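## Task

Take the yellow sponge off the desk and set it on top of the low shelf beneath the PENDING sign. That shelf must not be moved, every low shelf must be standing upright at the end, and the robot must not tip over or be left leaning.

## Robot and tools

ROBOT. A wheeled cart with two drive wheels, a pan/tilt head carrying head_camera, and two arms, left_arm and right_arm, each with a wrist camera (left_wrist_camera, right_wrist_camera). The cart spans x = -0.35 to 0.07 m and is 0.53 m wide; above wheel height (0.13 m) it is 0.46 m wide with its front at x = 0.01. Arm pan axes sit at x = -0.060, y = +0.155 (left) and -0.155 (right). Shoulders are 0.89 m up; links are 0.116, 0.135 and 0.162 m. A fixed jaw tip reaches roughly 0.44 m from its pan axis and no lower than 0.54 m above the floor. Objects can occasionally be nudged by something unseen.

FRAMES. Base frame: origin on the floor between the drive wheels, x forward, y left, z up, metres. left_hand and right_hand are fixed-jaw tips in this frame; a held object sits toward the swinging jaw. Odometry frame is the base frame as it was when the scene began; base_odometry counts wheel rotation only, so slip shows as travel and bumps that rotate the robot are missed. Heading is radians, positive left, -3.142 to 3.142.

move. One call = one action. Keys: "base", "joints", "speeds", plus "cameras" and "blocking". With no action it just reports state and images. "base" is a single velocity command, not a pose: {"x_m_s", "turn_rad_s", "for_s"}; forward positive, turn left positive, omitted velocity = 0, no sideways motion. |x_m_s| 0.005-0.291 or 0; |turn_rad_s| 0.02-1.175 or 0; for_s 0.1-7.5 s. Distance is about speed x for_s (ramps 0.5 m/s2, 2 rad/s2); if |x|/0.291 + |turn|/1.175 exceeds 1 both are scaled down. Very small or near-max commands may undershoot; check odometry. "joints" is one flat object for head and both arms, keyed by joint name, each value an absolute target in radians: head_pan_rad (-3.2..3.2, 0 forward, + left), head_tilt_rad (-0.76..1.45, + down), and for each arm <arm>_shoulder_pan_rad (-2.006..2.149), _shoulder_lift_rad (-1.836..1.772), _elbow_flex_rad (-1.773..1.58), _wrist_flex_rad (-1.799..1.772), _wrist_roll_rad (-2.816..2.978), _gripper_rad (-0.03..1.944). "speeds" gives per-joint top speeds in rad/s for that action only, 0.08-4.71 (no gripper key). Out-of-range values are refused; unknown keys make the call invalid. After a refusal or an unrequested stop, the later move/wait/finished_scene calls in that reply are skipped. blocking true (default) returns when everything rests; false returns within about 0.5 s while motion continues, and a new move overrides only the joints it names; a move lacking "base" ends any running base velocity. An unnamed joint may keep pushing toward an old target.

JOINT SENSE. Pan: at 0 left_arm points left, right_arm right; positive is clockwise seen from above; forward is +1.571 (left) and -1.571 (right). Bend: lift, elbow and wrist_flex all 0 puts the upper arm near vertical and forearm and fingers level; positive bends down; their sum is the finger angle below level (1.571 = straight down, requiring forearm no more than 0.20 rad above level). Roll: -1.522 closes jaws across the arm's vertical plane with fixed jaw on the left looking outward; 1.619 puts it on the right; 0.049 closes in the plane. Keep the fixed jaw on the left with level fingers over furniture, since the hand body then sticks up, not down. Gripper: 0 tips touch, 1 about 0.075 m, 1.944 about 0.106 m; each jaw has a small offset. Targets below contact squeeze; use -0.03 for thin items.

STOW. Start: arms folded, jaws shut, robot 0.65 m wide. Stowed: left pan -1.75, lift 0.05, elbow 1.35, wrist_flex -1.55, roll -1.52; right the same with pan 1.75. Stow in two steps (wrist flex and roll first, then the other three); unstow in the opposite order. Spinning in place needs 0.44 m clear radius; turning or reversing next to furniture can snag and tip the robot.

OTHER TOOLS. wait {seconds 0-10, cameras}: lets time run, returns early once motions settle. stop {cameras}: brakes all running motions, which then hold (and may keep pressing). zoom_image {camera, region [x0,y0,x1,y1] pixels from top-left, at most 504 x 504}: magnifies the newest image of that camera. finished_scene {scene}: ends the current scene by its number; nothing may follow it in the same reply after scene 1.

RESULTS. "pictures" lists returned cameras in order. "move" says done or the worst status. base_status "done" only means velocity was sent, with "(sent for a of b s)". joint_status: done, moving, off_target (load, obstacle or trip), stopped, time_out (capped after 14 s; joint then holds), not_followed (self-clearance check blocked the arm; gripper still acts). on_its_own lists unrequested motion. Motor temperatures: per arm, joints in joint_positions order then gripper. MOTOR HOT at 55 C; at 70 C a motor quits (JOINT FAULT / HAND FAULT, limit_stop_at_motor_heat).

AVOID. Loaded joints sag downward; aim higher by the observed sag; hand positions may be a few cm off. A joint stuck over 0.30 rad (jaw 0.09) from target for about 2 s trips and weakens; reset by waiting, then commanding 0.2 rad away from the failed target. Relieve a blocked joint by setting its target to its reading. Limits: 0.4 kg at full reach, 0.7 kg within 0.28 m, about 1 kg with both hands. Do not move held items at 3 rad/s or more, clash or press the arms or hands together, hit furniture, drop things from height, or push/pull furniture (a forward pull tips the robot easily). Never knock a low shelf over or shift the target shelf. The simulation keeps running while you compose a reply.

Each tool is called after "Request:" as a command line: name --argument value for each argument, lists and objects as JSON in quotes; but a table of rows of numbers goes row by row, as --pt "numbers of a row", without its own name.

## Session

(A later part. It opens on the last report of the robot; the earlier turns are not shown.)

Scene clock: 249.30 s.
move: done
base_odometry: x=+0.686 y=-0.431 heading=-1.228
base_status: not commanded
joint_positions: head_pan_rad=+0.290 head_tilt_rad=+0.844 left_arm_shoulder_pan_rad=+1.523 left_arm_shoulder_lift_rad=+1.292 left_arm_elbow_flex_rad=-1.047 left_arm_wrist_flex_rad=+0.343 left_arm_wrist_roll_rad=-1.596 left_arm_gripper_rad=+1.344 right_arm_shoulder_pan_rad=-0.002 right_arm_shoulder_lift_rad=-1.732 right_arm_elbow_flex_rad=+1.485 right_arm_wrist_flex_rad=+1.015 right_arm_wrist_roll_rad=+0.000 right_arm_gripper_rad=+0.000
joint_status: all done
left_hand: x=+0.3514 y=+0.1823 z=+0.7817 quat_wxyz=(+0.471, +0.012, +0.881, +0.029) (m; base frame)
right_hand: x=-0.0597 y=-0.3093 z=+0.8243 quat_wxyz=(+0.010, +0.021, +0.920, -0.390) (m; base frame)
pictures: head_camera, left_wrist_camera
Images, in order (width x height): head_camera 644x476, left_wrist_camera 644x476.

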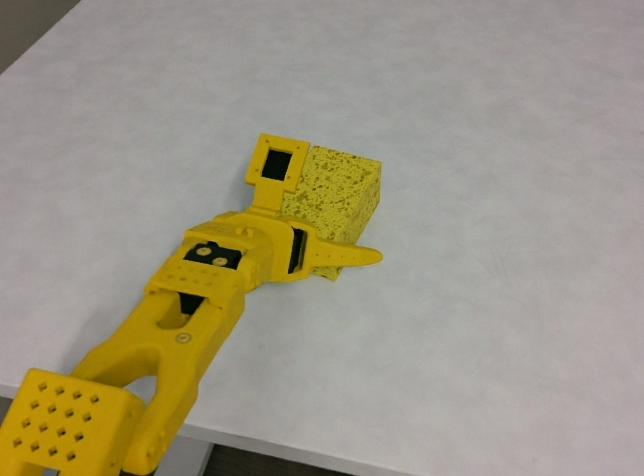

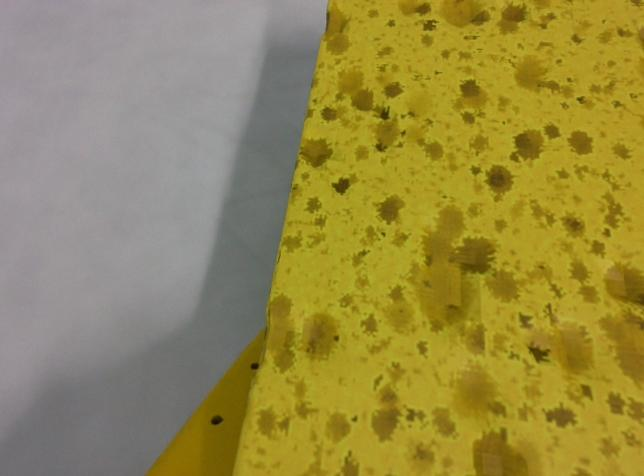

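Request:
move --joints '{"left_arm_gripper_rad":0.9}' --cameras '["head_camera","left_wrist_camera"]'

Request:
zoom_image --camera "head_camera" --region '[200, 100, 440, 300]'

Scene clock: 254.57 s.
move: off_target
base_odometry: x=+0.686 y=-0.431 heading=-1.228
base_status: not commanded
joint_positions: head_pan_rad=+0.290 head_tilt_rad=+0.844 left_arm_shoulder_pan_rad=+1.531 left_arm_shoulder_lift_rad=+1.298 left_arm_elbow_flex_rad=-1.047 left_arm_wrist_flex_rad=+0.341 left_arm_wrist_roll_rad=-1.596 left_arm_gripper_rad=+0.953 right_arm_shoulder_pan_rad=-0.002 right_arm_shoulder_lift_rad=-1.732 right_arm_elbow_flex_rad=+1.485 right_arm_wrist_flex_rad=+1.015 right_arm_wrist_roll_rad=+0.000 right_arm_gripper_rad=+0.000
joint_status: left_arm_gripper_rad off_target (ended at +0.953, target +0.900)
left_hand: x=+0.3511 y=+0.1791 z=+0.7795 quat_wxyz=(+0.469, +0.015, +0.883, +0.027) (m; base frame)
right_hand: x=-0.0597 y=-0.3093 z=+0.8243 quat_wxyz=(+0.010, +0.021, +0.920, -0.390) (m; base frame)
pictures: head_camera, left_wrist_camera
Images, in order (width x height): head_camera 644x476, left_wrist_camera 644x476.

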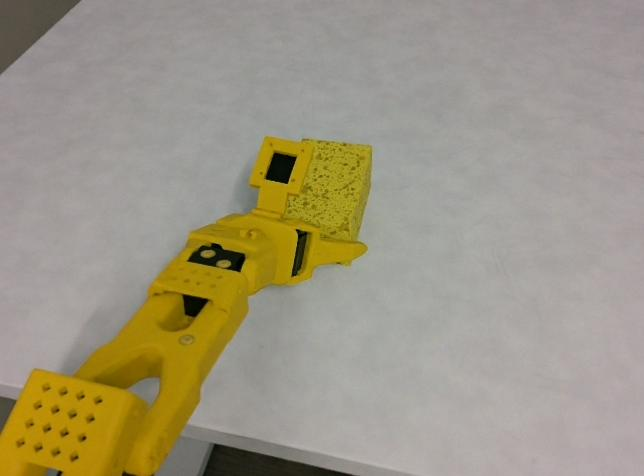

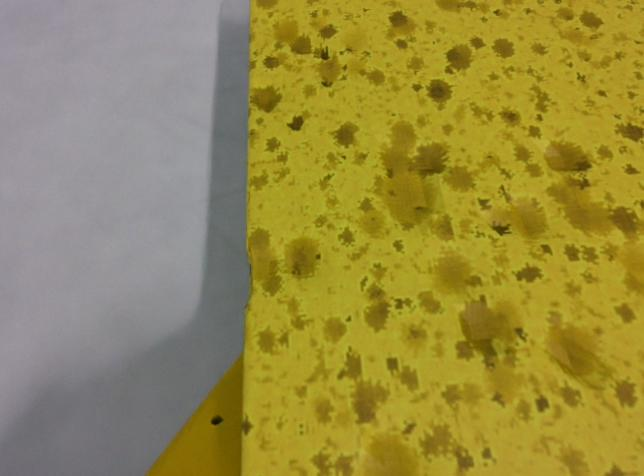

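Scaled by 2.100.

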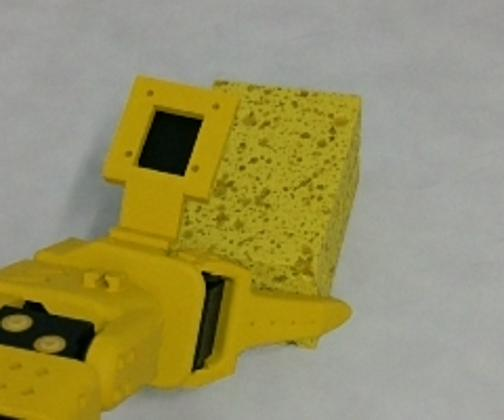

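Request:
move --joints '{"left_arm_gripper_rad":1.3}'

Request:
move --base '{"x_m_s":0.03,"turn_rad_s":0,"for_s":0.9}'

Request:
move --joints '{"left_arm_gripper_rad":0.86}' --cameras '["head_camera","left_wrist_camera"]'

Request:
zoom_image --camera "head_camera" --region '[200, 100, 440, 300]'

Scene clock: 261.67 s.
move: done
base_odometry: x=+0.686 y=-0.431 heading=-1.228
base_status: not commanded
joint_positions: head_pan_rad=+0.290 head_tilt_rad=+0.844 left_arm_shoulder_pan_rad=+1.526 left_arm_shoulder_lift_rad=+1.298 left_arm_elbow_flex_rad=-1.047 left_arm_wrist_flex_rad=+0.341 left_arm_wrist_roll_rad=-1.604 left_arm_gripper_rad=+1.292 right_arm_shoulder_pan_rad=-0.002 right_arm_shoulder_lift_rad=-1.732 right_arm_elbow_flex_rad=+1.485 right_arm_wrist_flex_rad=+1.015 right_arm_wrist_roll_rad=+0.000 right_arm_gripper_rad=+0.000
joint_status: all done
left_hand: x=+0.3510 y=+0.1810 z=+0.7796 quat_wxyz=(+0.469, +0.016, +0.882, +0.030) (m; base frame)
right_hand: x=-0.0597 y=-0.3093 z=+0.8243 quat_wxyz=(+0.010, +0.021, +0.920, -0.390) (m; base frame)
pictures: none

Scene clock: 263.33 s.
move: done
base_odometry: x=+0.695 y=-0.456 heading=-1.228
base_status: done (sent for 0.9 of 0.9 s)
joint_positions: head_pan_rad=+0.290 head_tilt_rad=+0.844 left_arm_shoulder_pan_rad=+1.525 left_arm_shoulder_lift_rad=+1.300 left_arm_elbow_flex_rad=-1.047 left_arm_wrist_flex_rad=+0.341 left_arm_wrist_roll_rad=-1.604 left_arm_gripper_rad=+1.292 right_arm_shoulder_pan_rad=+0.000 right_arm_shoulder_lift_rad=-1.732 right_arm_elbow_flex_rad=+1.485 right_arm_wrist_flex_rad=+1.015 right_arm_wrist_roll_rad=+0.000 right_arm_gripper_rad=+0.000
joint_status: not commanded
left_hand: x=+0.3508 y=+0.1816 z=+0.7790 quat_wxyz=(+0.468, +0.016, +0.883, +0.030) (m; base frame)
right_hand: x=-0.0599 y=-0.3093 z=+0.8243 quat_wxyz=(+0.010, +0.022, +0.920, -0.391) (m; base frame)
pictures: none

Scene clock: 264.07 s.
move: off_target
base_odometry: x=+0.695 y=-0.456 heading=-1.228
base_status: not commanded
joint_positions: head_pan_rad=+0.290 head_tilt_rad=+0.844 left_arm_shoulder_pan_rad=+1.531 left_arm_shoulder_lift_rad=+1.298 left_arm_elbow_flex_rad=-1.047 left_arm_wrist_flex_rad=+0.338 left_arm_wrist_roll_rad=-1.596 left_arm_gripper_rad=+0.954 right_arm_shoulder_pan_rad=+0.000 right_arm_shoulder_lift_rad=-1.732 right_arm_elbow_flex_rad=+1.485 right_arm_wrist_flex_rad=+1.015 right_arm_wrist_roll_rad=+0.000 right_arm_gripper_rad=+0.000
joint_status: left_arm_gripper_rad off_target (ended at +0.954, target +0.860)
left_hand: x=+0.3514 y=+0.1791 z=+0.7800 quat_wxyz=(+0.471, +0.015, +0.882, +0.027) (m; base frame)
right_hand: x=-0.0599 y=-0.3093 z=+0.8243 quat_wxyz=(+0.010, +0.022, +0.920, -0.391) (m; base frame)
pictures: head_camera, left_wrist_camera
Images, in order (width x height): head_camera 644x476, left_wrist_camera 644x476.

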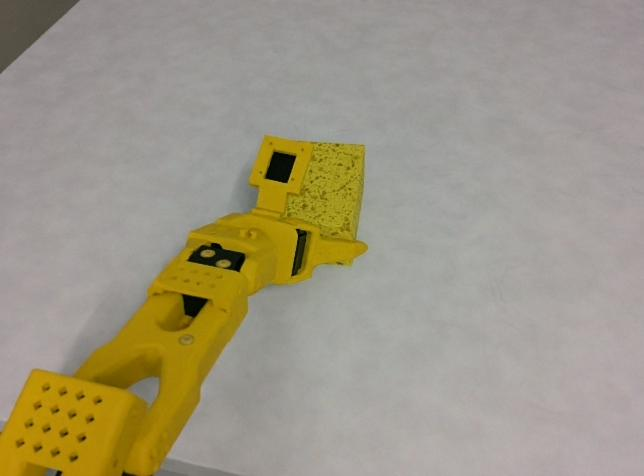

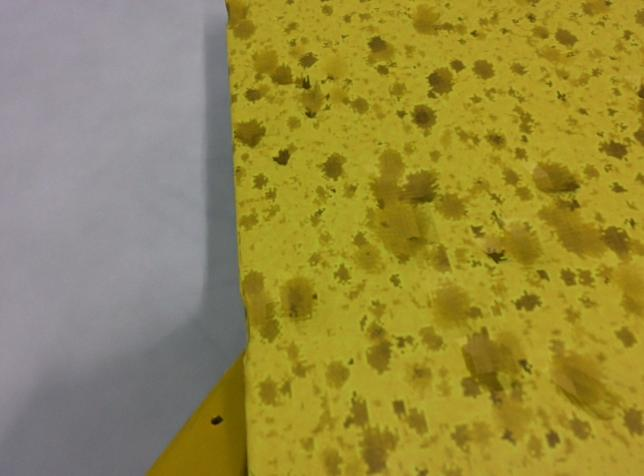

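Scaled by 2.100.

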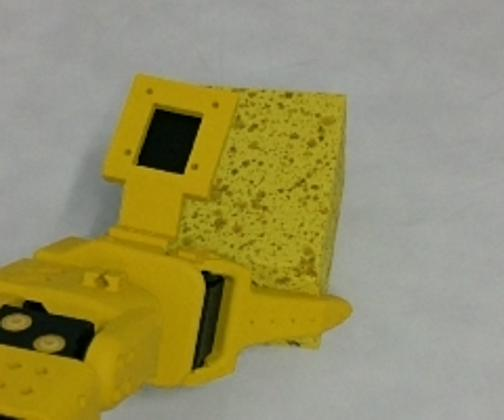

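Request:
move --joints '{"left_arm_shoulder_lift_rad":1.0}' --speeds '{"left_arm_shoulder_lift_rad":0.3}' --cameras '["head_camera","left_wrist_camera"]'

Scene clock: 269.63 s.
move: done
base_odometry: x=+0.695 y=-0.456 heading=-1.228
base_status: not commanded
joint_positions: head_pan_rad=+0.290 head_tilt_rad=+0.844 left_arm_shoulder_pan_rad=+1.531 left_arm_shoulder_lift_rad=+1.080 left_arm_elbow_flex_rad=-1.044 left_arm_wrist_flex_rad=+0.338 left_arm_wrist_roll_rad=-1.605 left_arm_gripper_rad=+0.954 right_arm_shoulder_pan_rad=+0.000 right_arm_shoulder_lift_rad=-1.732 right_arm_elbow_flex_rad=+1.485 right_arm_wrist_flex_rad=+1.015 right_arm_wrist_roll_rad=+0.000 right_arm_gripper_rad=+0.000
joint_status: all done
left_hand: x=+0.3668 y=+0.1797 z=+0.8643 quat_wxyz=(+0.562, +0.018, +0.826, +0.035) (m; base frame)
right_hand: x=-0.0599 y=-0.3093 z=+0.8243 quat_wxyz=(+0.010, +0.022, +0.920, -0.391) (m; base frame)
pictures: head_camera, left_wrist_camera
Images, in order (width x height): head_camera 644x476, left_wrist_camera 644x476.

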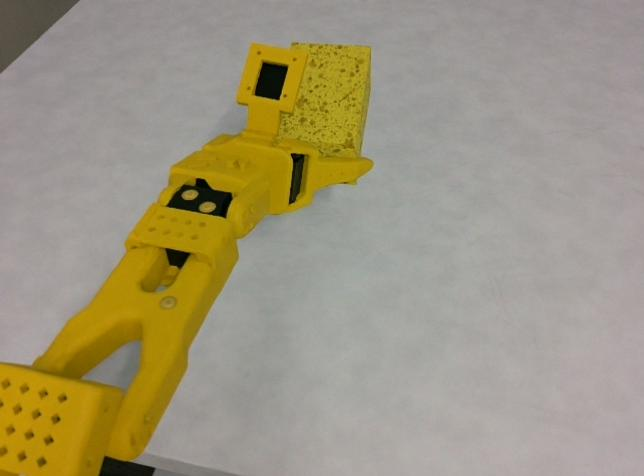

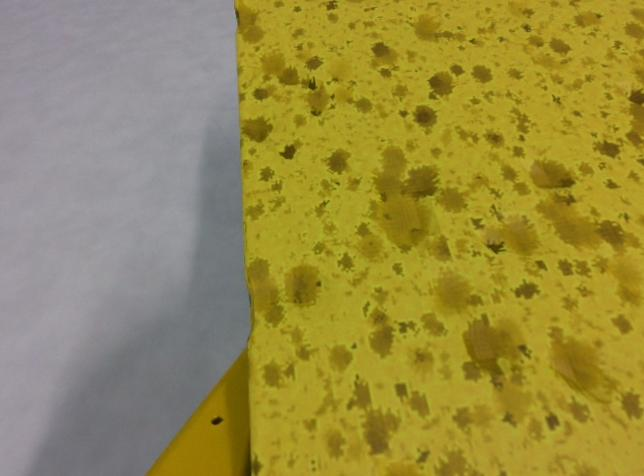

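Request:
move --joints '{"left_arm_shoulder_lift_rad":0.4}' --speeds '{"left_arm_shoulder_lift_rad":0.4}'

Request:
move --base '{"x_m_s":-0.1,"turn_rad_s":0,"for_s":2.5}' --joints '{"left_arm_shoulder_lift_rad":0.05,"left_arm_shoulder_pan_rad":1.571}' --speeds '{"left_arm_shoulder_lift_rad":0.4}' --cameras '["head_camera"]'

Request:
move --base '{"x_m_s":0,"turn_rad_s":-0.4,"for_s":6.64}' --joints '{"head_pan_rad":0,"head_tilt_rad":0.5}' --cameras '["head_camera"]'

Scene clock: 298.80 s.
move: done
base_odometry: x=+0.695 y=-0.456 heading=-1.228
base_status: not commanded
joint_positions: head_pan_rad=+0.290 head_tilt_rad=+0.844 left_arm_shoulder_pan_rad=+1.531 left_arm_shoulder_lift_rad=+0.464 left_arm_elbow_flex_rad=-1.043 left_arm_wrist_flex_rad=+0.338 left_arm_wrist_roll_rad=-1.605 left_arm_gripper_rad=+0.954 right_arm_shoulder_pan_rad=+0.000 right_arm_shoulder_lift_rad=-1.732 right_arm_elbow_flex_rad=+1.485 right_arm_wrist_flex_rad=+1.015 right_arm_wrist_roll_rad=+0.000 right_arm_gripper_rad=+0.000
joint_status: all done
left_hand: x=+0.3111 y=+0.1775 z=+1.0990 quat_wxyz=(+0.785, +0.013, +0.617, +0.048) (m; base frame)
right_hand: x=-0.0599 y=-0.3093 z=+0.8243 quat_wxyz=(+0.010, +0.022, +0.920, -0.391) (m; base frame)
pictures: none

Scene clock: 302.13 s.
move: done
base_odometry: x=+0.610 y=-0.220 heading=-1.225
base_status: done (sent for 2.5 of 2.5 s)
joint_positions: head_pan_rad=+0.290 head_tilt_rad=+0.844 left_arm_shoulder_pan_rad=+1.569 left_arm_shoulder_lift_rad=+0.091 left_arm_elbow_flex_rad=-1.043 left_arm_wrist_flex_rad=+0.338 left_arm_wrist_roll_rad=-1.605 left_arm_gripper_rad=+0.954 right_arm_shoulder_pan_rad=-0.002 right_arm_shoulder_lift_rad=-1.732 right_arm_elbow_flex_rad=+1.485 right_arm_wrist_flex_rad=+1.015 right_arm_wrist_roll_rad=+0.000 right_arm_gripper_rad=+0.000
joint_status: all done
left_hand: x=+0.2136 y=+0.1631 z=+1.2092 quat_wxyz=(+0.887, +0.019, +0.460, +0.038) (m; base frame)
right_hand: x=-0.0597 y=-0.3093 z=+0.8243 quat_wxyz=(+0.010, +0.021, +0.920, -0.390) (m; base frame)
pictures: head_camera
Images, in order (width x height): head_camera 644x476.

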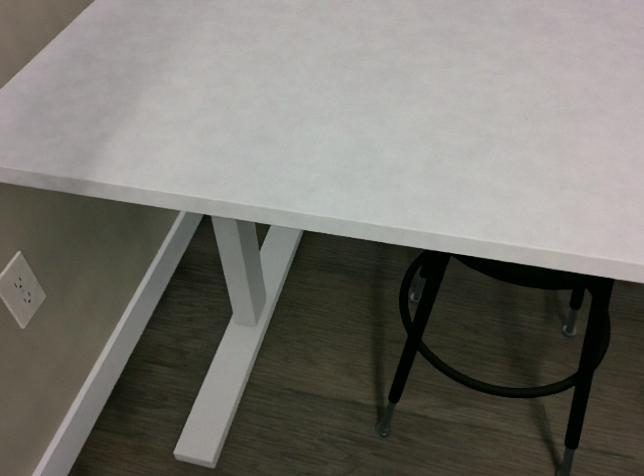

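Scene clock: 309.43 s.
move: done
base_odometry: x=+0.610 y=-0.220 heading=+2.402
base_status: done (sent for 6.63 of 6.63 s)
joint_positions: head_pan_rad=+0.009 head_tilt_rad=+0.513 left_arm_shoulder_pan_rad=+1.571 left_arm_shoulder_lift_rad=+0.091 left_arm_elbow_flex_rad=-1.043 left_arm_wrist_flex_rad=+0.338 left_arm_wrist_roll_rad=-1.605 left_arm_gripper_rad=+0.954 right_arm_shoulder_pan_rad=-0.002 right_arm_shoulder_lift_rad=-1.732 right_arm_elbow_flex_rad=+1.485 right_arm_wrist_flex_rad=+1.015 right_arm_wrist_roll_rad=+0.000 right_arm_gripper_rad=+0.000
joint_status: all done
left_hand: x=+0.2136 y=+0.1627 z=+1.2092 quat_wxyz=(+0.887, +0.019, +0.460, +0.037) (m; base frame)
right_hand: x=-0.0597 y=-0.3093 z=+0.8243 quat_wxyz=(+0.010, +0.021, +0.920, -0.390) (m; base frame)
pictures: head_camera
Images, in order (width x height): head_camera 644x476.

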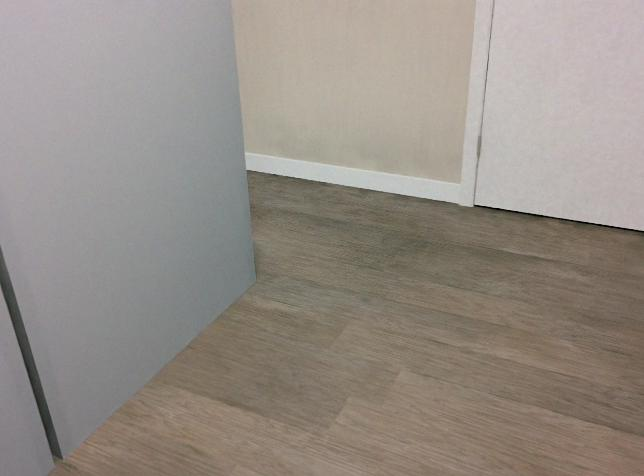

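Request:
move --base '{"x_m_s":0.2,"turn_rad_s":0,"for_s":5.5}'

Request:
move --base '{"x_m_s":0,"turn_rad_s":-0.4,"for_s":1.03}'

Request:
move --base '{"x_m_s":0.2,"turn_rad_s":0,"for_s":4.9}' --joints '{"head_pan_rad":1.2,"head_tilt_rad":0.5}' --cameras '["head_camera"]'

Scene clock: 330.40 s.
move: done
base_odometry: x=-0.203 y=+0.521 heading=+2.404
base_status: done (sent for 5.5 of 5.5 s)
joint_positions: head_pan_rad=+0.009 head_tilt_rad=+0.512 left_arm_shoulder_pan_rad=+1.571 left_arm_shoulder_lift_rad=+0.090 left_arm_elbow_flex_rad=-1.043 left_arm_wrist_flex_rad=+0.338 left_arm_wrist_roll_rad=-1.605 left_arm_gripper_rad=+0.954 right_arm_shoulder_pan_rad=+0.001 right_arm_shoulder_lift_rad=-1.732 right_arm_elbow_flex_rad=+1.485 right_arm_wrist_flex_rad=+1.015 right_arm_wrist_roll_rad=+0.000 right_arm_gripper_rad=+0.000
joint_status: not commanded
left_hand: x=+0.2131 y=+0.1627 z=+1.2096 quat_wxyz=(+0.887, +0.019, +0.459, +0.037) (m; base frame)
right_hand: x=-0.0602 y=-0.3093 z=+0.8243 quat_wxyz=(+0.009, +0.023, +0.920, -0.391) (m; base frame)
pictures: none

Scene clock: 332.03 s.
move: done
base_odometry: x=-0.203 y=+0.521 heading=+1.989
base_status: done (sent for 1.03 of 1.03 s)
joint_positions: head_pan_rad=+0.009 head_tilt_rad=+0.512 left_arm_shoulder_pan_rad=+1.571 left_arm_shoulder_lift_rad=+0.090 left_arm_elbow_flex_rad=-1.043 left_arm_wrist_flex_rad=+0.338 left_arm_wrist_roll_rad=-1.605 left_arm_gripper_rad=+0.954 right_arm_shoulder_pan_rad=+0.003 right_arm_shoulder_lift_rad=-1.732 right_arm_elbow_flex_rad=+1.485 right_arm_wrist_flex_rad=+1.015 right_arm_wrist_roll_rad=+0.000 right_arm_gripper_rad=+0.000
joint_status: not commanded
left_hand: x=+0.2131 y=+0.1627 z=+1.2096 quat_wxyz=(+0.887, +0.019, +0.459, +0.037) (m; base frame)
right_hand: x=-0.0604 y=-0.3093 z=+0.8243 quat_wxyz=(+0.009, +0.024, +0.920, -0.391) (m; base frame)
pictures: none

Scene clock: 337.93 s.
move: done
base_odometry: x=-0.601 y=+1.417 heading=+1.990
base_status: done (sent for 4.9 of 4.9 s)
joint_positions: head_pan_rad=+1.189 head_tilt_rad=+0.512 left_arm_shoulder_pan_rad=+1.571 left_arm_shoulder_lift_rad=+0.090 left_arm_elbow_flex_rad=-1.043 left_arm_wrist_flex_rad=+0.338 left_arm_wrist_roll_rad=-1.605 left_arm_gripper_rad=+0.954 right_arm_shoulder_pan_rad=+0.001 right_arm_shoulder_lift_rad=-1.732 right_arm_elbow_flex_rad=+1.485 right_arm_wrist_flex_rad=+1.015 right_arm_wrist_roll_rad=+0.000 right_arm_gripper_rad=+0.000
joint_status: all done
left_hand: x=+0.2131 y=+0.1627 z=+1.2096 quat_wxyz=(+0.887, +0.019, +0.459, +0.037) (m; base frame)
right_hand: x=-0.0602 y=-0.3093 z=+0.8243 quat_wxyz=(+0.009, +0.023, +0.920, -0.391) (m; base frame)
pictures: head_camera
Images, in order (width x height): head_camera 644x476.

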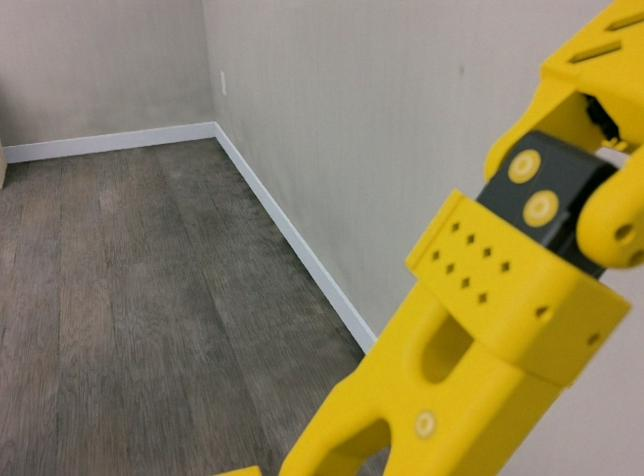

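Request:
move --base '{"x_m_s":0,"turn_rad_s":0.4,"for_s":3.95}' --joints '{"head_pan_rad":0.3,"head_tilt_rad":0.5}' --cameras '["head_camera"]'

Request:
move --joints '{"head_pan_rad":0.6,"head_tilt_rad":0.3}' --cameras '["head_camera"]'

Scene clock: 347.77 s.
move: done
base_odometry: x=-0.600 y=+1.417 heading=-2.706
base_status: done (sent for 3.97 of 3.97 s)
joint_positions: head_pan_rad=+0.310 head_tilt_rad=+0.512 left_arm_shoulder_pan_rad=+1.566 left_arm_shoulder_lift_rad=+0.090 left_arm_elbow_flex_rad=-1.043 left_arm_wrist_flex_rad=+0.338 left_arm_wrist_roll_rad=-1.605 left_arm_gripper_rad=+0.954 right_arm_shoulder_pan_rad=+0.000 right_arm_shoulder_lift_rad=-1.732 right_arm_elbow_flex_rad=+1.485 right_arm_wrist_flex_rad=+1.015 right_arm_wrist_roll_rad=+0.000 right_arm_gripper_rad=+0.000
joint_status: all done
left_hand: x=+0.2131 y=+0.1639 z=+1.2096 quat_wxyz=(+0.887, +0.018, +0.459, +0.039) (m; base frame)
right_hand: x=-0.0599 y=-0.3093 z=+0.8243 quat_wxyz=(+0.010, +0.022, +0.920, -0.391) (m; base frame)
pictures: head_camera
Images, in order (width x height): head_camera 644x476.

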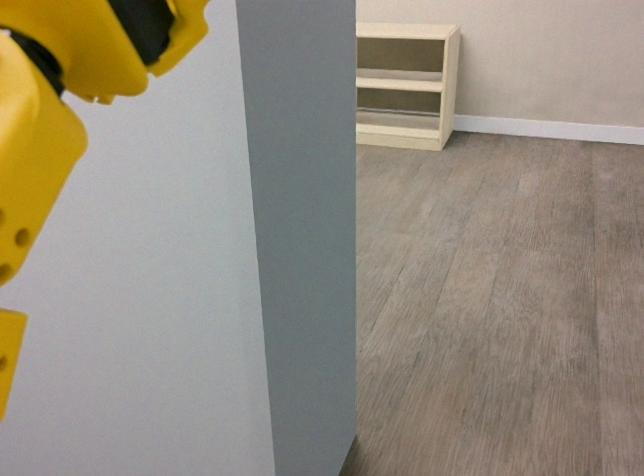

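Scene clock: 348.73 s.
move: done
base_odometry: x=-0.600 y=+1.417 heading=-2.706
base_status: not commanded
joint_positions: head_pan_rad=+0.589 head_tilt_rad=+0.313 left_arm_shoulder_pan_rad=+1.566 left_arm_shoulder_lift_rad=+0.090 left_arm_elbow_flex_rad=-1.043 left_arm_wrist_flex_rad=+0.338 left_arm_wrist_roll_rad=-1.605 left_arm_gripper_rad=+0.954 right_arm_shoulder_pan_rad=+0.000 right_arm_shoulder_lift_rad=-1.732 right_arm_elbow_flex_rad=+1.485 right_arm_wrist_flex_rad=+1.015 right_arm_wrist_roll_rad=+0.000 right_arm_gripper_rad=+0.000
joint_status: all done
left_hand: x=+0.2131 y=+0.1639 z=+1.2096 quat_wxyz=(+0.887, +0.018, +0.459, +0.039) (m; base frame)
right_hand: x=-0.0599 y=-0.3093 z=+0.8243 quat_wxyz=(+0.010, +0.022, +0.920, -0.391) (m; base frame)
pictures: head_camera
Images, in order (width x height): head_camera 644x476.

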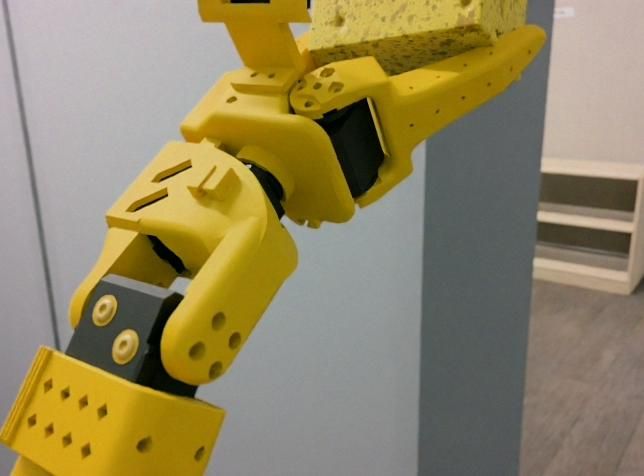

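Request:
move --base '{"x_m_s":0,"turn_rad_s":-0.1,"for_s":0.8}'

Request:
move --base '{"x_m_s":0.2,"turn_rad_s":0,"for_s":5}'

Request:
move --base '{"x_m_s":0,"turn_rad_s":0.4,"for_s":1.2}' --joints '{"head_pan_rad":0,"head_tilt_rad":0.3}' --cameras '["head_camera"]'

Request:
move --joints '{"head_pan_rad":0,"head_tilt_rad":-0.1}' --cameras '["head_camera"]'

Scene clock: 376.63 s.
move: done
base_odometry: x=-0.601 y=+1.416 heading=-2.785
base_status: done (sent for 0.8 of 0.8 s)
joint_positions: head_pan_rad=+0.589 head_tilt_rad=+0.312 left_arm_shoulder_pan_rad=+1.566 left_arm_shoulder_lift_rad=+0.090 left_arm_elbow_flex_rad=-1.043 left_arm_wrist_flex_rad=+0.338 left_arm_wrist_roll_rad=-1.605 left_arm_gripper_rad=+0.954 right_arm_shoulder_pan_rad=+0.004 right_arm_shoulder_lift_rad=-1.732 right_arm_elbow_flex_rad=+1.485 right_arm_wrist_flex_rad=+1.015 right_arm_wrist_roll_rad=+0.000 right_arm_gripper_rad=+0.000
joint_status: not commanded
left_hand: x=+0.2131 y=+0.1639 z=+1.2096 quat_wxyz=(+0.887, +0.018, +0.459, +0.039) (m; base frame)
right_hand: x=-0.0607 y=-0.3093 z=+0.8243 quat_wxyz=(+0.009, +0.024, +0.920, -0.391) (m; base frame)
pictures: none

Scene clock: 382.63 s.
move: done
base_odometry: x=-1.538 y=+1.068 heading=-2.787
base_status: done (sent for 5 of 5 s)
joint_positions: head_pan_rad=+0.589 head_tilt_rad=+0.312 left_arm_shoulder_pan_rad=+1.566 left_arm_shoulder_lift_rad=+0.090 left_arm_elbow_flex_rad=-1.043 left_arm_wrist_flex_rad=+0.338 left_arm_wrist_roll_rad=-1.605 left_arm_gripper_rad=+0.954 right_arm_shoulder_pan_rad=+0.001 right_arm_shoulder_lift_rad=-1.732 right_arm_elbow_flex_rad=+1.485 right_arm_wrist_flex_rad=+1.015 right_arm_wrist_roll_rad=+0.000 right_arm_gripper_rad=+0.000
joint_status: not commanded
left_hand: x=+0.2131 y=+0.1639 z=+1.2096 quat_wxyz=(+0.887, +0.018, +0.459, +0.039) (m; base frame)
right_hand: x=-0.0602 y=-0.3093 z=+0.8243 quat_wxyz=(+0.009, +0.023, +0.920, -0.391) (m; base frame)
pictures: none

Scene clock: 384.50 s.
move: done
base_odometry: x=-1.538 y=+1.068 heading=-2.306
base_status: done (sent for 1.2 of 1.2 s)
joint_positions: head_pan_rad=+0.009 head_tilt_rad=+0.312 left_arm_shoulder_pan_rad=+1.569 left_arm_shoulder_lift_rad=+0.090 left_arm_elbow_flex_rad=-1.043 left_arm_wrist_flex_rad=+0.338 left_arm_wrist_roll_rad=-1.605 left_arm_gripper_rad=+0.954 right_arm_shoulder_pan_rad=-0.002 right_arm_shoulder_lift_rad=-1.732 right_arm_elbow_flex_rad=+1.485 right_arm_wrist_flex_rad=+1.015 right_arm_wrist_roll_rad=+0.000 right_arm_gripper_rad=+0.000
joint_status: all done
left_hand: x=+0.2131 y=+0.1631 z=+1.2096 quat_wxyz=(+0.887, +0.019, +0.459, +0.038) (m; base frame)
right_hand: x=-0.0597 y=-0.3093 z=+0.8243 quat_wxyz=(+0.010, +0.021, +0.920, -0.390) (m; base frame)
pictures: head_camera
Images, in order (width x height): head_camera 644x476.

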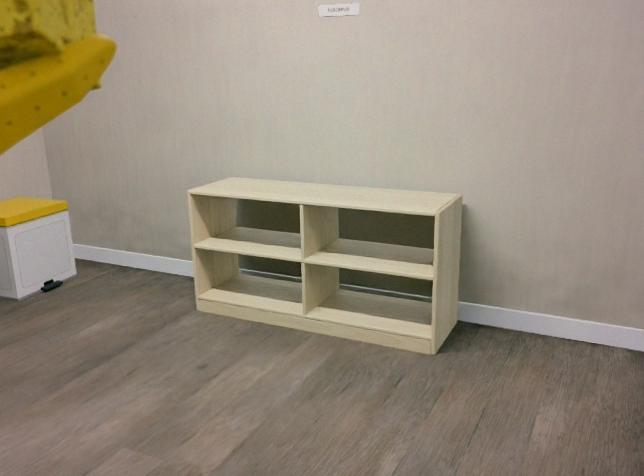

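Scene clock: 385.57 s.
move: done
base_odometry: x=-1.538 y=+1.068 heading=-2.306
base_status: not commanded
joint_positions: head_pan_rad=+0.009 head_tilt_rad=-0.090 left_arm_shoulder_pan_rad=+1.569 left_arm_shoulder_lift_rad=+0.090 left_arm_elbow_flex_rad=-1.043 left_arm_wrist_flex_rad=+0.338 left_arm_wrist_roll_rad=-1.605 left_arm_gripper_rad=+0.954 right_arm_shoulder_pan_rad=-0.002 right_arm_shoulder_lift_rad=-1.732 right_arm_elbow_flex_rad=+1.485 right_arm_wrist_flex_rad=+1.015 right_arm_wrist_roll_rad=+0.000 right_arm_gripper_rad=+0.000
joint_status: all done
left_hand: x=+0.2131 y=+0.1631 z=+1.2096 quat_wxyz=(+0.887, +0.019, +0.459, +0.038) (m; base frame)
right_hand: x=-0.0597 y=-0.3093 z=+0.8243 quat_wxyz=(+0.010, +0.021, +0.920, -0.390) (m; base frame)
pictures: head_camera
Images, in order (width x height): head_camera 644x476.

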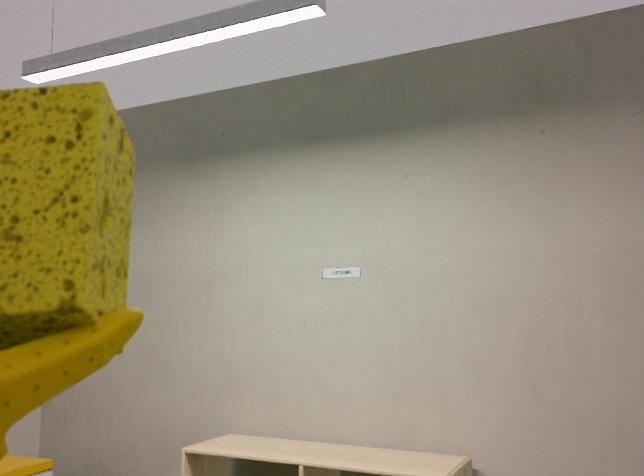

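Request:
zoom_image --camera "head_camera" --region '[310, 255, 370, 290]'

Scaled by 8.400.

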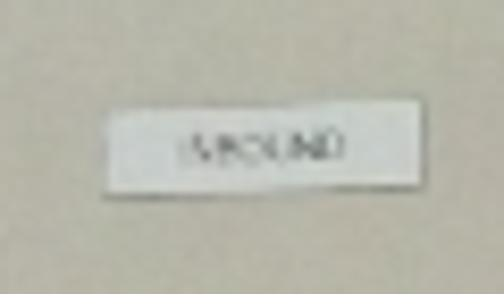

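Request:
move --joints '{"head_pan_rad":0.8,"head_tilt_rad":0.1}' --cameras '["head_camera"]'

Request:
move --joints '{"head_pan_rad":1.6}' --cameras '["head_camera"]'

Request:
move --joints '{"head_pan_rad":-0.9}' --cameras '["head_camera"]'

Scene clock: 395.13 s.
move: done
base_odometry: x=-1.538 y=+1.068 heading=-2.306
base_status: not commanded
joint_positions: head_pan_rad=+0.790 head_tilt_rad=+0.091 left_arm_shoulder_pan_rad=+1.569 left_arm_shoulder_lift_rad=+0.090 left_arm_elbow_flex_rad=-1.043 left_arm_wrist_flex_rad=+0.338 left_arm_wrist_roll_rad=-1.605 left_arm_gripper_rad=+0.954 right_arm_shoulder_pan_rad=-0.002 right_arm_shoulder_lift_rad=-1.732 right_arm_elbow_flex_rad=+1.485 right_arm_wrist_flex_rad=+1.015 right_arm_wrist_roll_rad=+0.000 right_arm_gripper_rad=+0.000
joint_status: all done
left_hand: x=+0.2131 y=+0.1631 z=+1.2096 quat_wxyz=(+0.887, +0.019, +0.459, +0.038) (m; base frame)
right_hand: x=-0.0597 y=-0.3093 z=+0.8243 quat_wxyz=(+0.010, +0.021, +0.920, -0.390) (m; base frame)
pictures: head_camera
Images, in order (width x height): head_camera 644x476.

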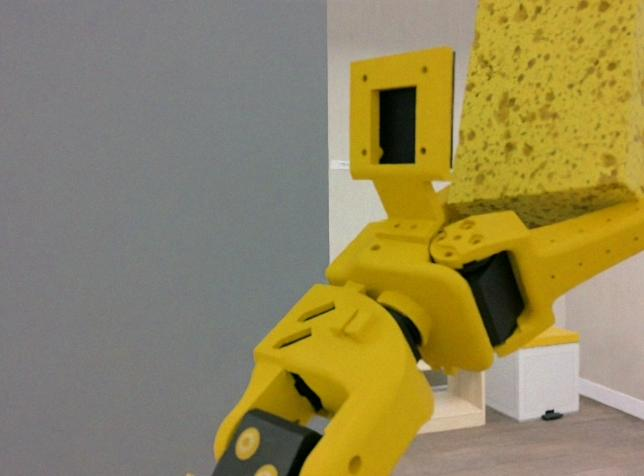

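Scene clock: 396.47 s.
move: done
base_odometry: x=-1.538 y=+1.068 heading=-2.306
base_status: not commanded
joint_positions: head_pan_rad=+1.589 head_tilt_rad=+0.091 left_arm_shoulder_pan_rad=+1.569 left_arm_shoulder_lift_rad=+0.090 left_arm_elbow_flex_rad=-1.043 left_arm_wrist_flex_rad=+0.338 left_arm_wrist_roll_rad=-1.605 left_arm_gripper_rad=+0.954 right_arm_shoulder_pan_rad=-0.002 right_arm_shoulder_lift_rad=-1.732 right_arm_elbow_flex_rad=+1.485 right_arm_wrist_flex_rad=+1.015 right_arm_wrist_roll_rad=+0.000 right_arm_gripper_rad=+0.000
joint_status: all done
left_hand: x=+0.2131 y=+0.1631 z=+1.2096 quat_wxyz=(+0.887, +0.019, +0.459, +0.038) (m; base frame)
right_hand: x=-0.0597 y=-0.3093 z=+0.8243 quat_wxyz=(+0.010, +0.021, +0.920, -0.390) (m; base frame)
pictures: head_camera
Images, in order (width x height): head_camera 644x476.

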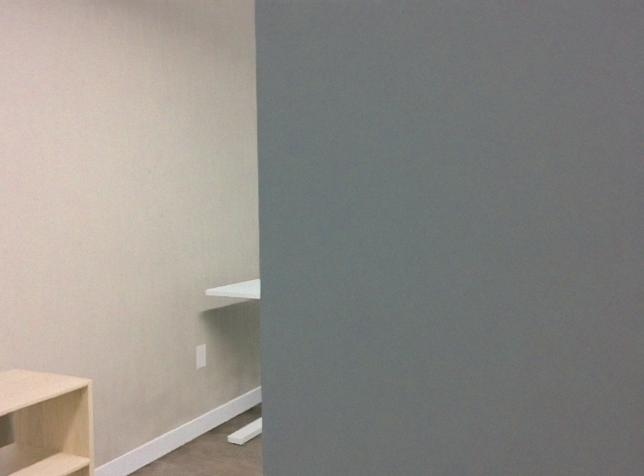

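Scene clock: 398.93 s.
move: done
base_odometry: x=-1.538 y=+1.068 heading=-2.306
base_status: not commanded
joint_positions: head_pan_rad=-0.891 head_tilt_rad=+0.091 left_arm_shoulder_pan_rad=+1.569 left_arm_shoulder_lift_rad=+0.090 left_arm_elbow_flex_rad=-1.043 left_arm_wrist_flex_rad=+0.338 left_arm_wrist_roll_rad=-1.605 left_arm_gripper_rad=+0.954 right_arm_shoulder_pan_rad=-0.002 right_arm_shoulder_lift_rad=-1.732 right_arm_elbow_flex_rad=+1.485 right_arm_wrist_flex_rad=+1.015 right_arm_wrist_roll_rad=+0.000 right_arm_gripper_rad=+0.000
joint_status: all done
left_hand: x=+0.2131 y=+0.1631 z=+1.2096 quat_wxyz=(+0.887, +0.019, +0.459, +0.038) (m; base frame)
right_hand: x=-0.0597 y=-0.3093 z=+0.8243 quat_wxyz=(+0.010, +0.021, +0.920, -0.390) (m; base frame)
pictures: head_camera
Images, in order (width x height): head_camera 644x476.

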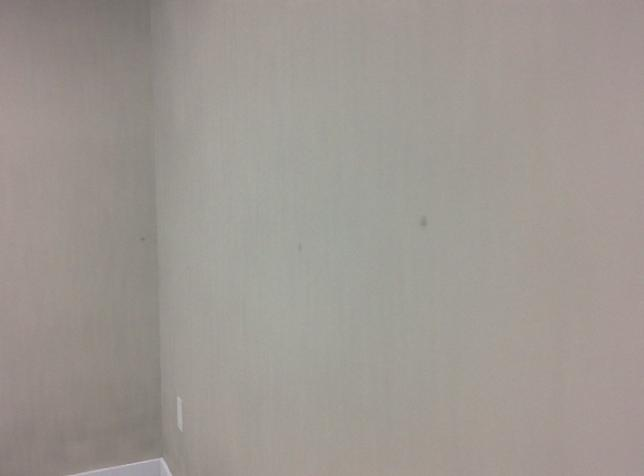

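Request:
move --base '{"x_m_s":0.2,"turn_rad_s":0,"for_s":3}'

Request:
move --base '{"x_m_s":0,"turn_rad_s":0.4,"for_s":2.88}' --joints '{"head_pan_rad":-0.1,"head_tilt_rad":0.25}' --cameras '["head_camera"]'

Request:
move --joints '{"head_pan_rad":0.2,"head_tilt_rad":-0.1}' --cameras '["head_camera"]'

Scene clock: 422.10 s.
move: done
base_odometry: x=-1.940 y=+0.622 heading=-2.307
base_status: done (sent for 3 of 3 s)
joint_positions: head_pan_rad=-0.891 head_tilt_rad=+0.091 left_arm_shoulder_pan_rad=+1.569 left_arm_shoulder_lift_rad=+0.090 left_arm_elbow_flex_rad=-1.043 left_arm_wrist_flex_rad=+0.338 left_arm_wrist_roll_rad=-1.605 left_arm_gripper_rad=+0.954 right_arm_shoulder_pan_rad=+0.003 right_arm_shoulder_lift_rad=-1.732 right_arm_elbow_flex_rad=+1.485 right_arm_wrist_flex_rad=+1.015 right_arm_wrist_roll_rad=+0.000 right_arm_gripper_rad=+0.000
joint_status: not commanded
left_hand: x=+0.2131 y=+0.1631 z=+1.2096 quat_wxyz=(+0.887, +0.019, +0.459, +0.038) (m; base frame)
right_hand: x=-0.0604 y=-0.3093 z=+0.8243 quat_wxyz=(+0.009, +0.024, +0.920, -0.391) (m; base frame)
pictures: none

Scene clock: 425.63 s.
move: done
base_odometry: x=-1.940 y=+0.623 heading=-1.159
base_status: done (sent for 2.87 of 2.87 s)
joint_positions: head_pan_rad=-0.110 head_tilt_rad=+0.242 left_arm_shoulder_pan_rad=+1.569 left_arm_shoulder_lift_rad=+0.090 left_arm_elbow_flex_rad=-1.043 left_arm_wrist_flex_rad=+0.338 left_arm_wrist_roll_rad=-1.605 left_arm_gripper_rad=+0.954 right_arm_shoulder_pan_rad=+0.003 right_arm_shoulder_lift_rad=-1.732 right_arm_elbow_flex_rad=+1.485 right_arm_wrist_flex_rad=+1.015 right_arm_wrist_roll_rad=+0.000 right_arm_gripper_rad=+0.000
joint_status: all done
left_hand: x=+0.2131 y=+0.1631 z=+1.2096 quat_wxyz=(+0.887, +0.019, +0.459, +0.038) (m; base frame)
right_hand: x=-0.0604 y=-0.3093 z=+0.8243 quat_wxyz=(+0.009, +0.024, +0.920, -0.391) (m; base frame)
pictures: head_camera
Images, in order (width x height): head_camera 644x476.

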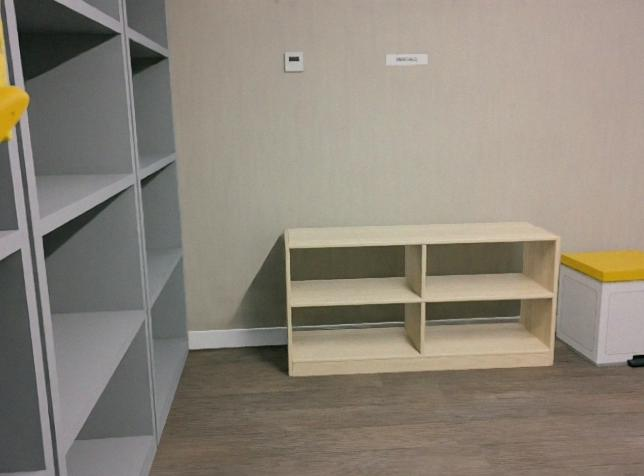

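Scene clock: 426.67 s.
move: done
base_odometry: x=-1.940 y=+0.623 heading=-1.159
base_status: not commanded
joint_positions: head_pan_rad=+0.189 head_tilt_rad=-0.090 left_arm_shoulder_pan_rad=+1.569 left_arm_shoulder_lift_rad=+0.090 left_arm_elbow_flex_rad=-1.043 left_arm_wrist_flex_rad=+0.338 left_arm_wrist_roll_rad=-1.605 left_arm_gripper_rad=+0.954 right_arm_shoulder_pan_rad=+0.003 right_arm_shoulder_lift_rad=-1.732 right_arm_elbow_flex_rad=+1.485 right_arm_wrist_flex_rad=+1.015 right_arm_wrist_roll_rad=+0.000 right_arm_gripper_rad=+0.000
joint_status: all done
left_hand: x=+0.2131 y=+0.1631 z=+1.2096 quat_wxyz=(+0.887, +0.019, +0.459, +0.038) (m; base frame)
right_hand: x=-0.0604 y=-0.3093 z=+0.8243 quat_wxyz=(+0.009, +0.024, +0.920, -0.391) (m; base frame)
pictures: head_camera
Images, in order (width x height): head_camera 644x476.

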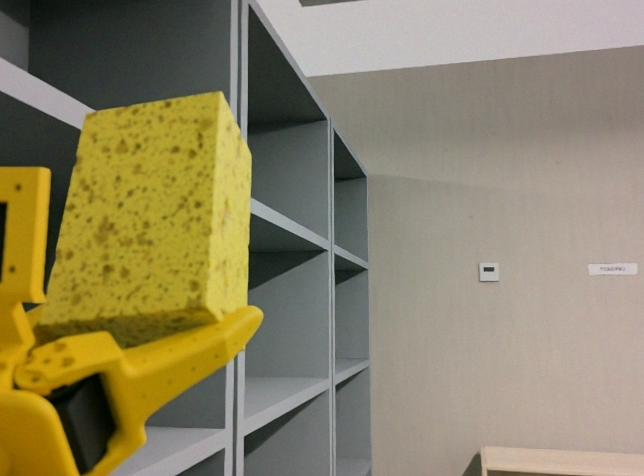

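Request:
zoom_image --camera "head_camera" --region '[580, 255, 644, 285]'

Scaled by 7.875.

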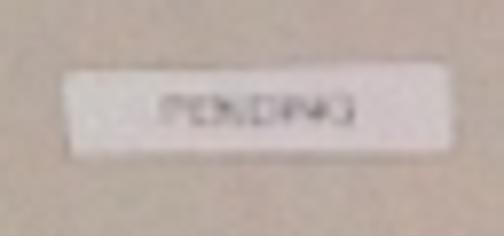

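Request:
move --base '{"x_m_s":0,"turn_rad_s":-0.3,"for_s":0.98}'

Request:
move --base '{"x_m_s":0.26,"turn_rad_s":0,"for_s":7.2}'

Request:
move --base '{"x_m_s":0,"turn_rad_s":0.3,"for_s":1.05}' --joints '{"head_pan_rad":0,"head_tilt_rad":0.9}' --cameras '["head_camera"]'

Scene clock: 451.07 s.
move: done
base_odometry: x=-1.940 y=+0.622 heading=-1.447
base_status: done (sent for 0.97 of 0.97 s)
joint_positions: head_pan_rad=+0.189 head_tilt_rad=-0.090 left_arm_shoulder_pan_rad=+1.574 left_arm_shoulder_lift_rad=+0.090 left_arm_elbow_flex_rad=-1.043 left_arm_wrist_flex_rad=+0.338 left_arm_wrist_roll_rad=-1.605 left_arm_gripper_rad=+0.954 right_arm_shoulder_pan_rad=+0.001 right_arm_shoulder_lift_rad=-1.732 right_arm_elbow_flex_rad=+1.485 right_arm_wrist_flex_rad=+1.015 right_arm_wrist_roll_rad=+0.000 right_arm_gripper_rad=+0.000
joint_status: not commanded
left_hand: x=+0.2131 y=+0.1618 z=+1.2096 quat_wxyz=(+0.887, +0.020, +0.459, +0.035) (m; base frame)
right_hand: x=-0.0602 y=-0.3093 z=+0.8243 quat_wxyz=(+0.009, +0.023, +0.920, -0.391) (m; base frame)
pictures: none

Scene clock: 459.40 s.
move: done
base_odometry: x=-1.713 y=-1.236 heading=-1.449
base_status: done (sent for 7.2 of 7.2 s)
joint_positions: head_pan_rad=+0.189 head_tilt_rad=-0.090 left_arm_shoulder_pan_rad=+1.574 left_arm_shoulder_lift_rad=+0.088 left_arm_elbow_flex_rad=-1.043 left_arm_wrist_flex_rad=+0.338 left_arm_wrist_roll_rad=-1.605 left_arm_gripper_rad=+0.954 right_arm_shoulder_pan_rad=+0.003 right_arm_shoulder_lift_rad=-1.732 right_arm_elbow_flex_rad=+1.485 right_arm_wrist_flex_rad=+1.015 right_arm_wrist_roll_rad=+0.000 right_arm_gripper_rad=+0.000
joint_status: not commanded
left_hand: x=+0.2126 y=+0.1618 z=+1.2100 quat_wxyz=(+0.888, +0.020, +0.459, +0.036) (m; base frame)
right_hand: x=-0.0604 y=-0.3093 z=+0.8243 quat_wxyz=(+0.009, +0.024, +0.920, -0.391) (m; base frame)
pictures: none

Scene clock: 461.10 s.
move: done
base_odometry: x=-1.713 y=-1.235 heading=-1.129
base_status: done (sent for 1.07 of 1.07 s)
joint_positions: head_pan_rad=+0.009 head_tilt_rad=+0.894 left_arm_shoulder_pan_rad=+1.568 left_arm_shoulder_lift_rad=+0.088 left_arm_elbow_flex_rad=-1.043 left_arm_wrist_flex_rad=+0.338 left_arm_wrist_roll_rad=-1.605 left_arm_gripper_rad=+0.954 right_arm_shoulder_pan_rad=-0.004 right_arm_shoulder_lift_rad=-1.732 right_arm_elbow_flex_rad=+1.485 right_arm_wrist_flex_rad=+1.015 right_arm_wrist_roll_rad=+0.000 right_arm_gripper_rad=+0.000
joint_status: all done
left_hand: x=+0.2126 y=+0.1635 z=+1.2100 quat_wxyz=(+0.888, +0.018, +0.459, +0.038) (m; base frame)
right_hand: x=-0.0595 y=-0.3093 z=+0.8243 quat_wxyz=(+0.010, +0.021, +0.920, -0.390) (m; base frame)
pictures: head_camera
Images, in order (width x height): head_camera 644x476.

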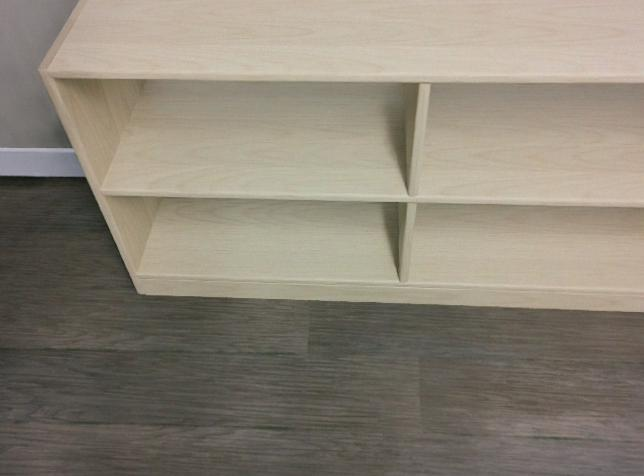

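Request:
move --base '{"x_m_s":0.12,"turn_rad_s":0,"for_s":5.1}' --cameras '["head_camera"]'

Request:
move --joints '{"left_arm_shoulder_lift_rad":1.4,"left_arm_elbow_flex_rad":-0.65,"left_arm_wrist_flex_rad":-0.16}' --speeds '{"left_arm_shoulder_lift_rad":0.6,"left_arm_elbow_flex_rad":0.2,"left_arm_wrist_flex_rad":0.25}' --cameras '["head_camera","left_wrist_camera"]'

Scene clock: 475.73 s.
move: done
base_odometry: x=-1.451 y=-1.789 heading=-1.129
base_status: done (sent for 5.1 of 5.1 s)
joint_positions: head_pan_rad=+0.009 head_tilt_rad=+0.894 left_arm_shoulder_pan_rad=+1.568 left_arm_shoulder_lift_rad=+0.088 left_arm_elbow_flex_rad=-1.043 left_arm_wrist_flex_rad=+0.338 left_arm_wrist_roll_rad=-1.605 left_arm_gripper_rad=+0.954 right_arm_shoulder_pan_rad=-0.004 right_arm_shoulder_lift_rad=-1.732 right_arm_elbow_flex_rad=+1.485 right_arm_wrist_flex_rad=+1.015 right_arm_wrist_roll_rad=+0.000 right_arm_gripper_rad=+0.000
joint_status: not commanded
left_hand: x=+0.2126 y=+0.1635 z=+1.2100 quat_wxyz=(+0.888, +0.018, +0.459, +0.038) (m; base frame)
right_hand: x=-0.0595 y=-0.3093 z=+0.8243 quat_wxyz=(+0.010, +0.021, +0.920, -0.390) (m; base frame)
pictures: head_camera
Images, in order (width x height): head_camera 644x476.

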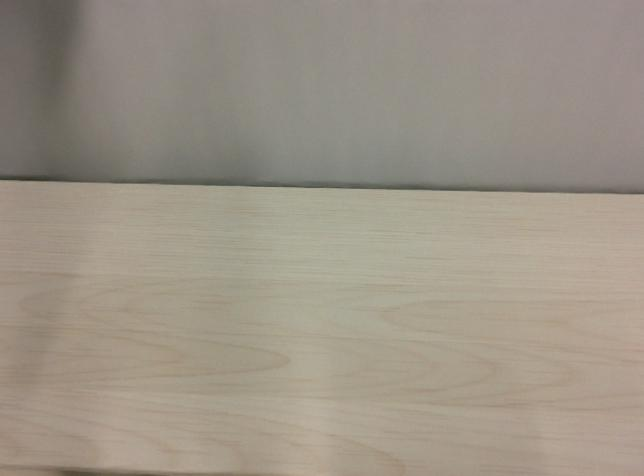

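Scene clock: 478.50 s.
move: done
base_odometry: x=-1.451 y=-1.789 heading=-1.129
base_status: not commanded
joint_positions: head_pan_rad=+0.009 head_tilt_rad=+0.894 left_arm_shoulder_pan_rad=+1.568 left_arm_shoulder_lift_rad=+1.419 left_arm_elbow_flex_rad=-0.647 left_arm_wrist_flex_rad=-0.144 left_arm_wrist_roll_rad=-1.605 left_arm_gripper_rad=+0.954 right_arm_shoulder_pan_rad=-0.004 right_arm_shoulder_lift_rad=-1.732 right_arm_elbow_flex_rad=+1.485 right_arm_wrist_flex_rad=+1.015 right_arm_wrist_roll_rad=+0.000 right_arm_gripper_rad=+0.000
joint_status: all done
left_hand: x=+0.3162 y=+0.1638 z=+0.6988 quat_wxyz=(+0.453, +0.036, +0.890, +0.020) (m; base frame)
right_hand: x=-0.0595 y=-0.3093 z=+0.8243 quat_wxyz=(+0.010, +0.021, +0.920, -0.390) (m; base frame)
pictures: head_camera, left_wrist_camera
Images, in order (width x height): head_camera 644x476, left_wrist_camera 644x476.

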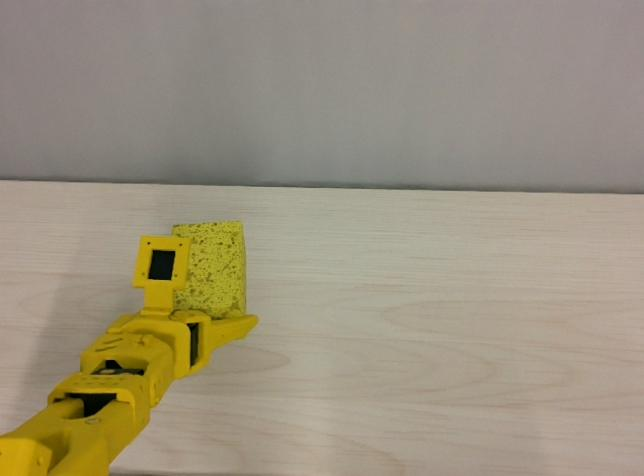

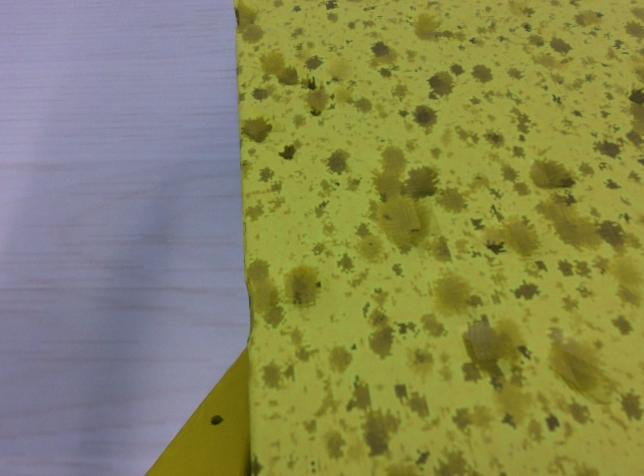

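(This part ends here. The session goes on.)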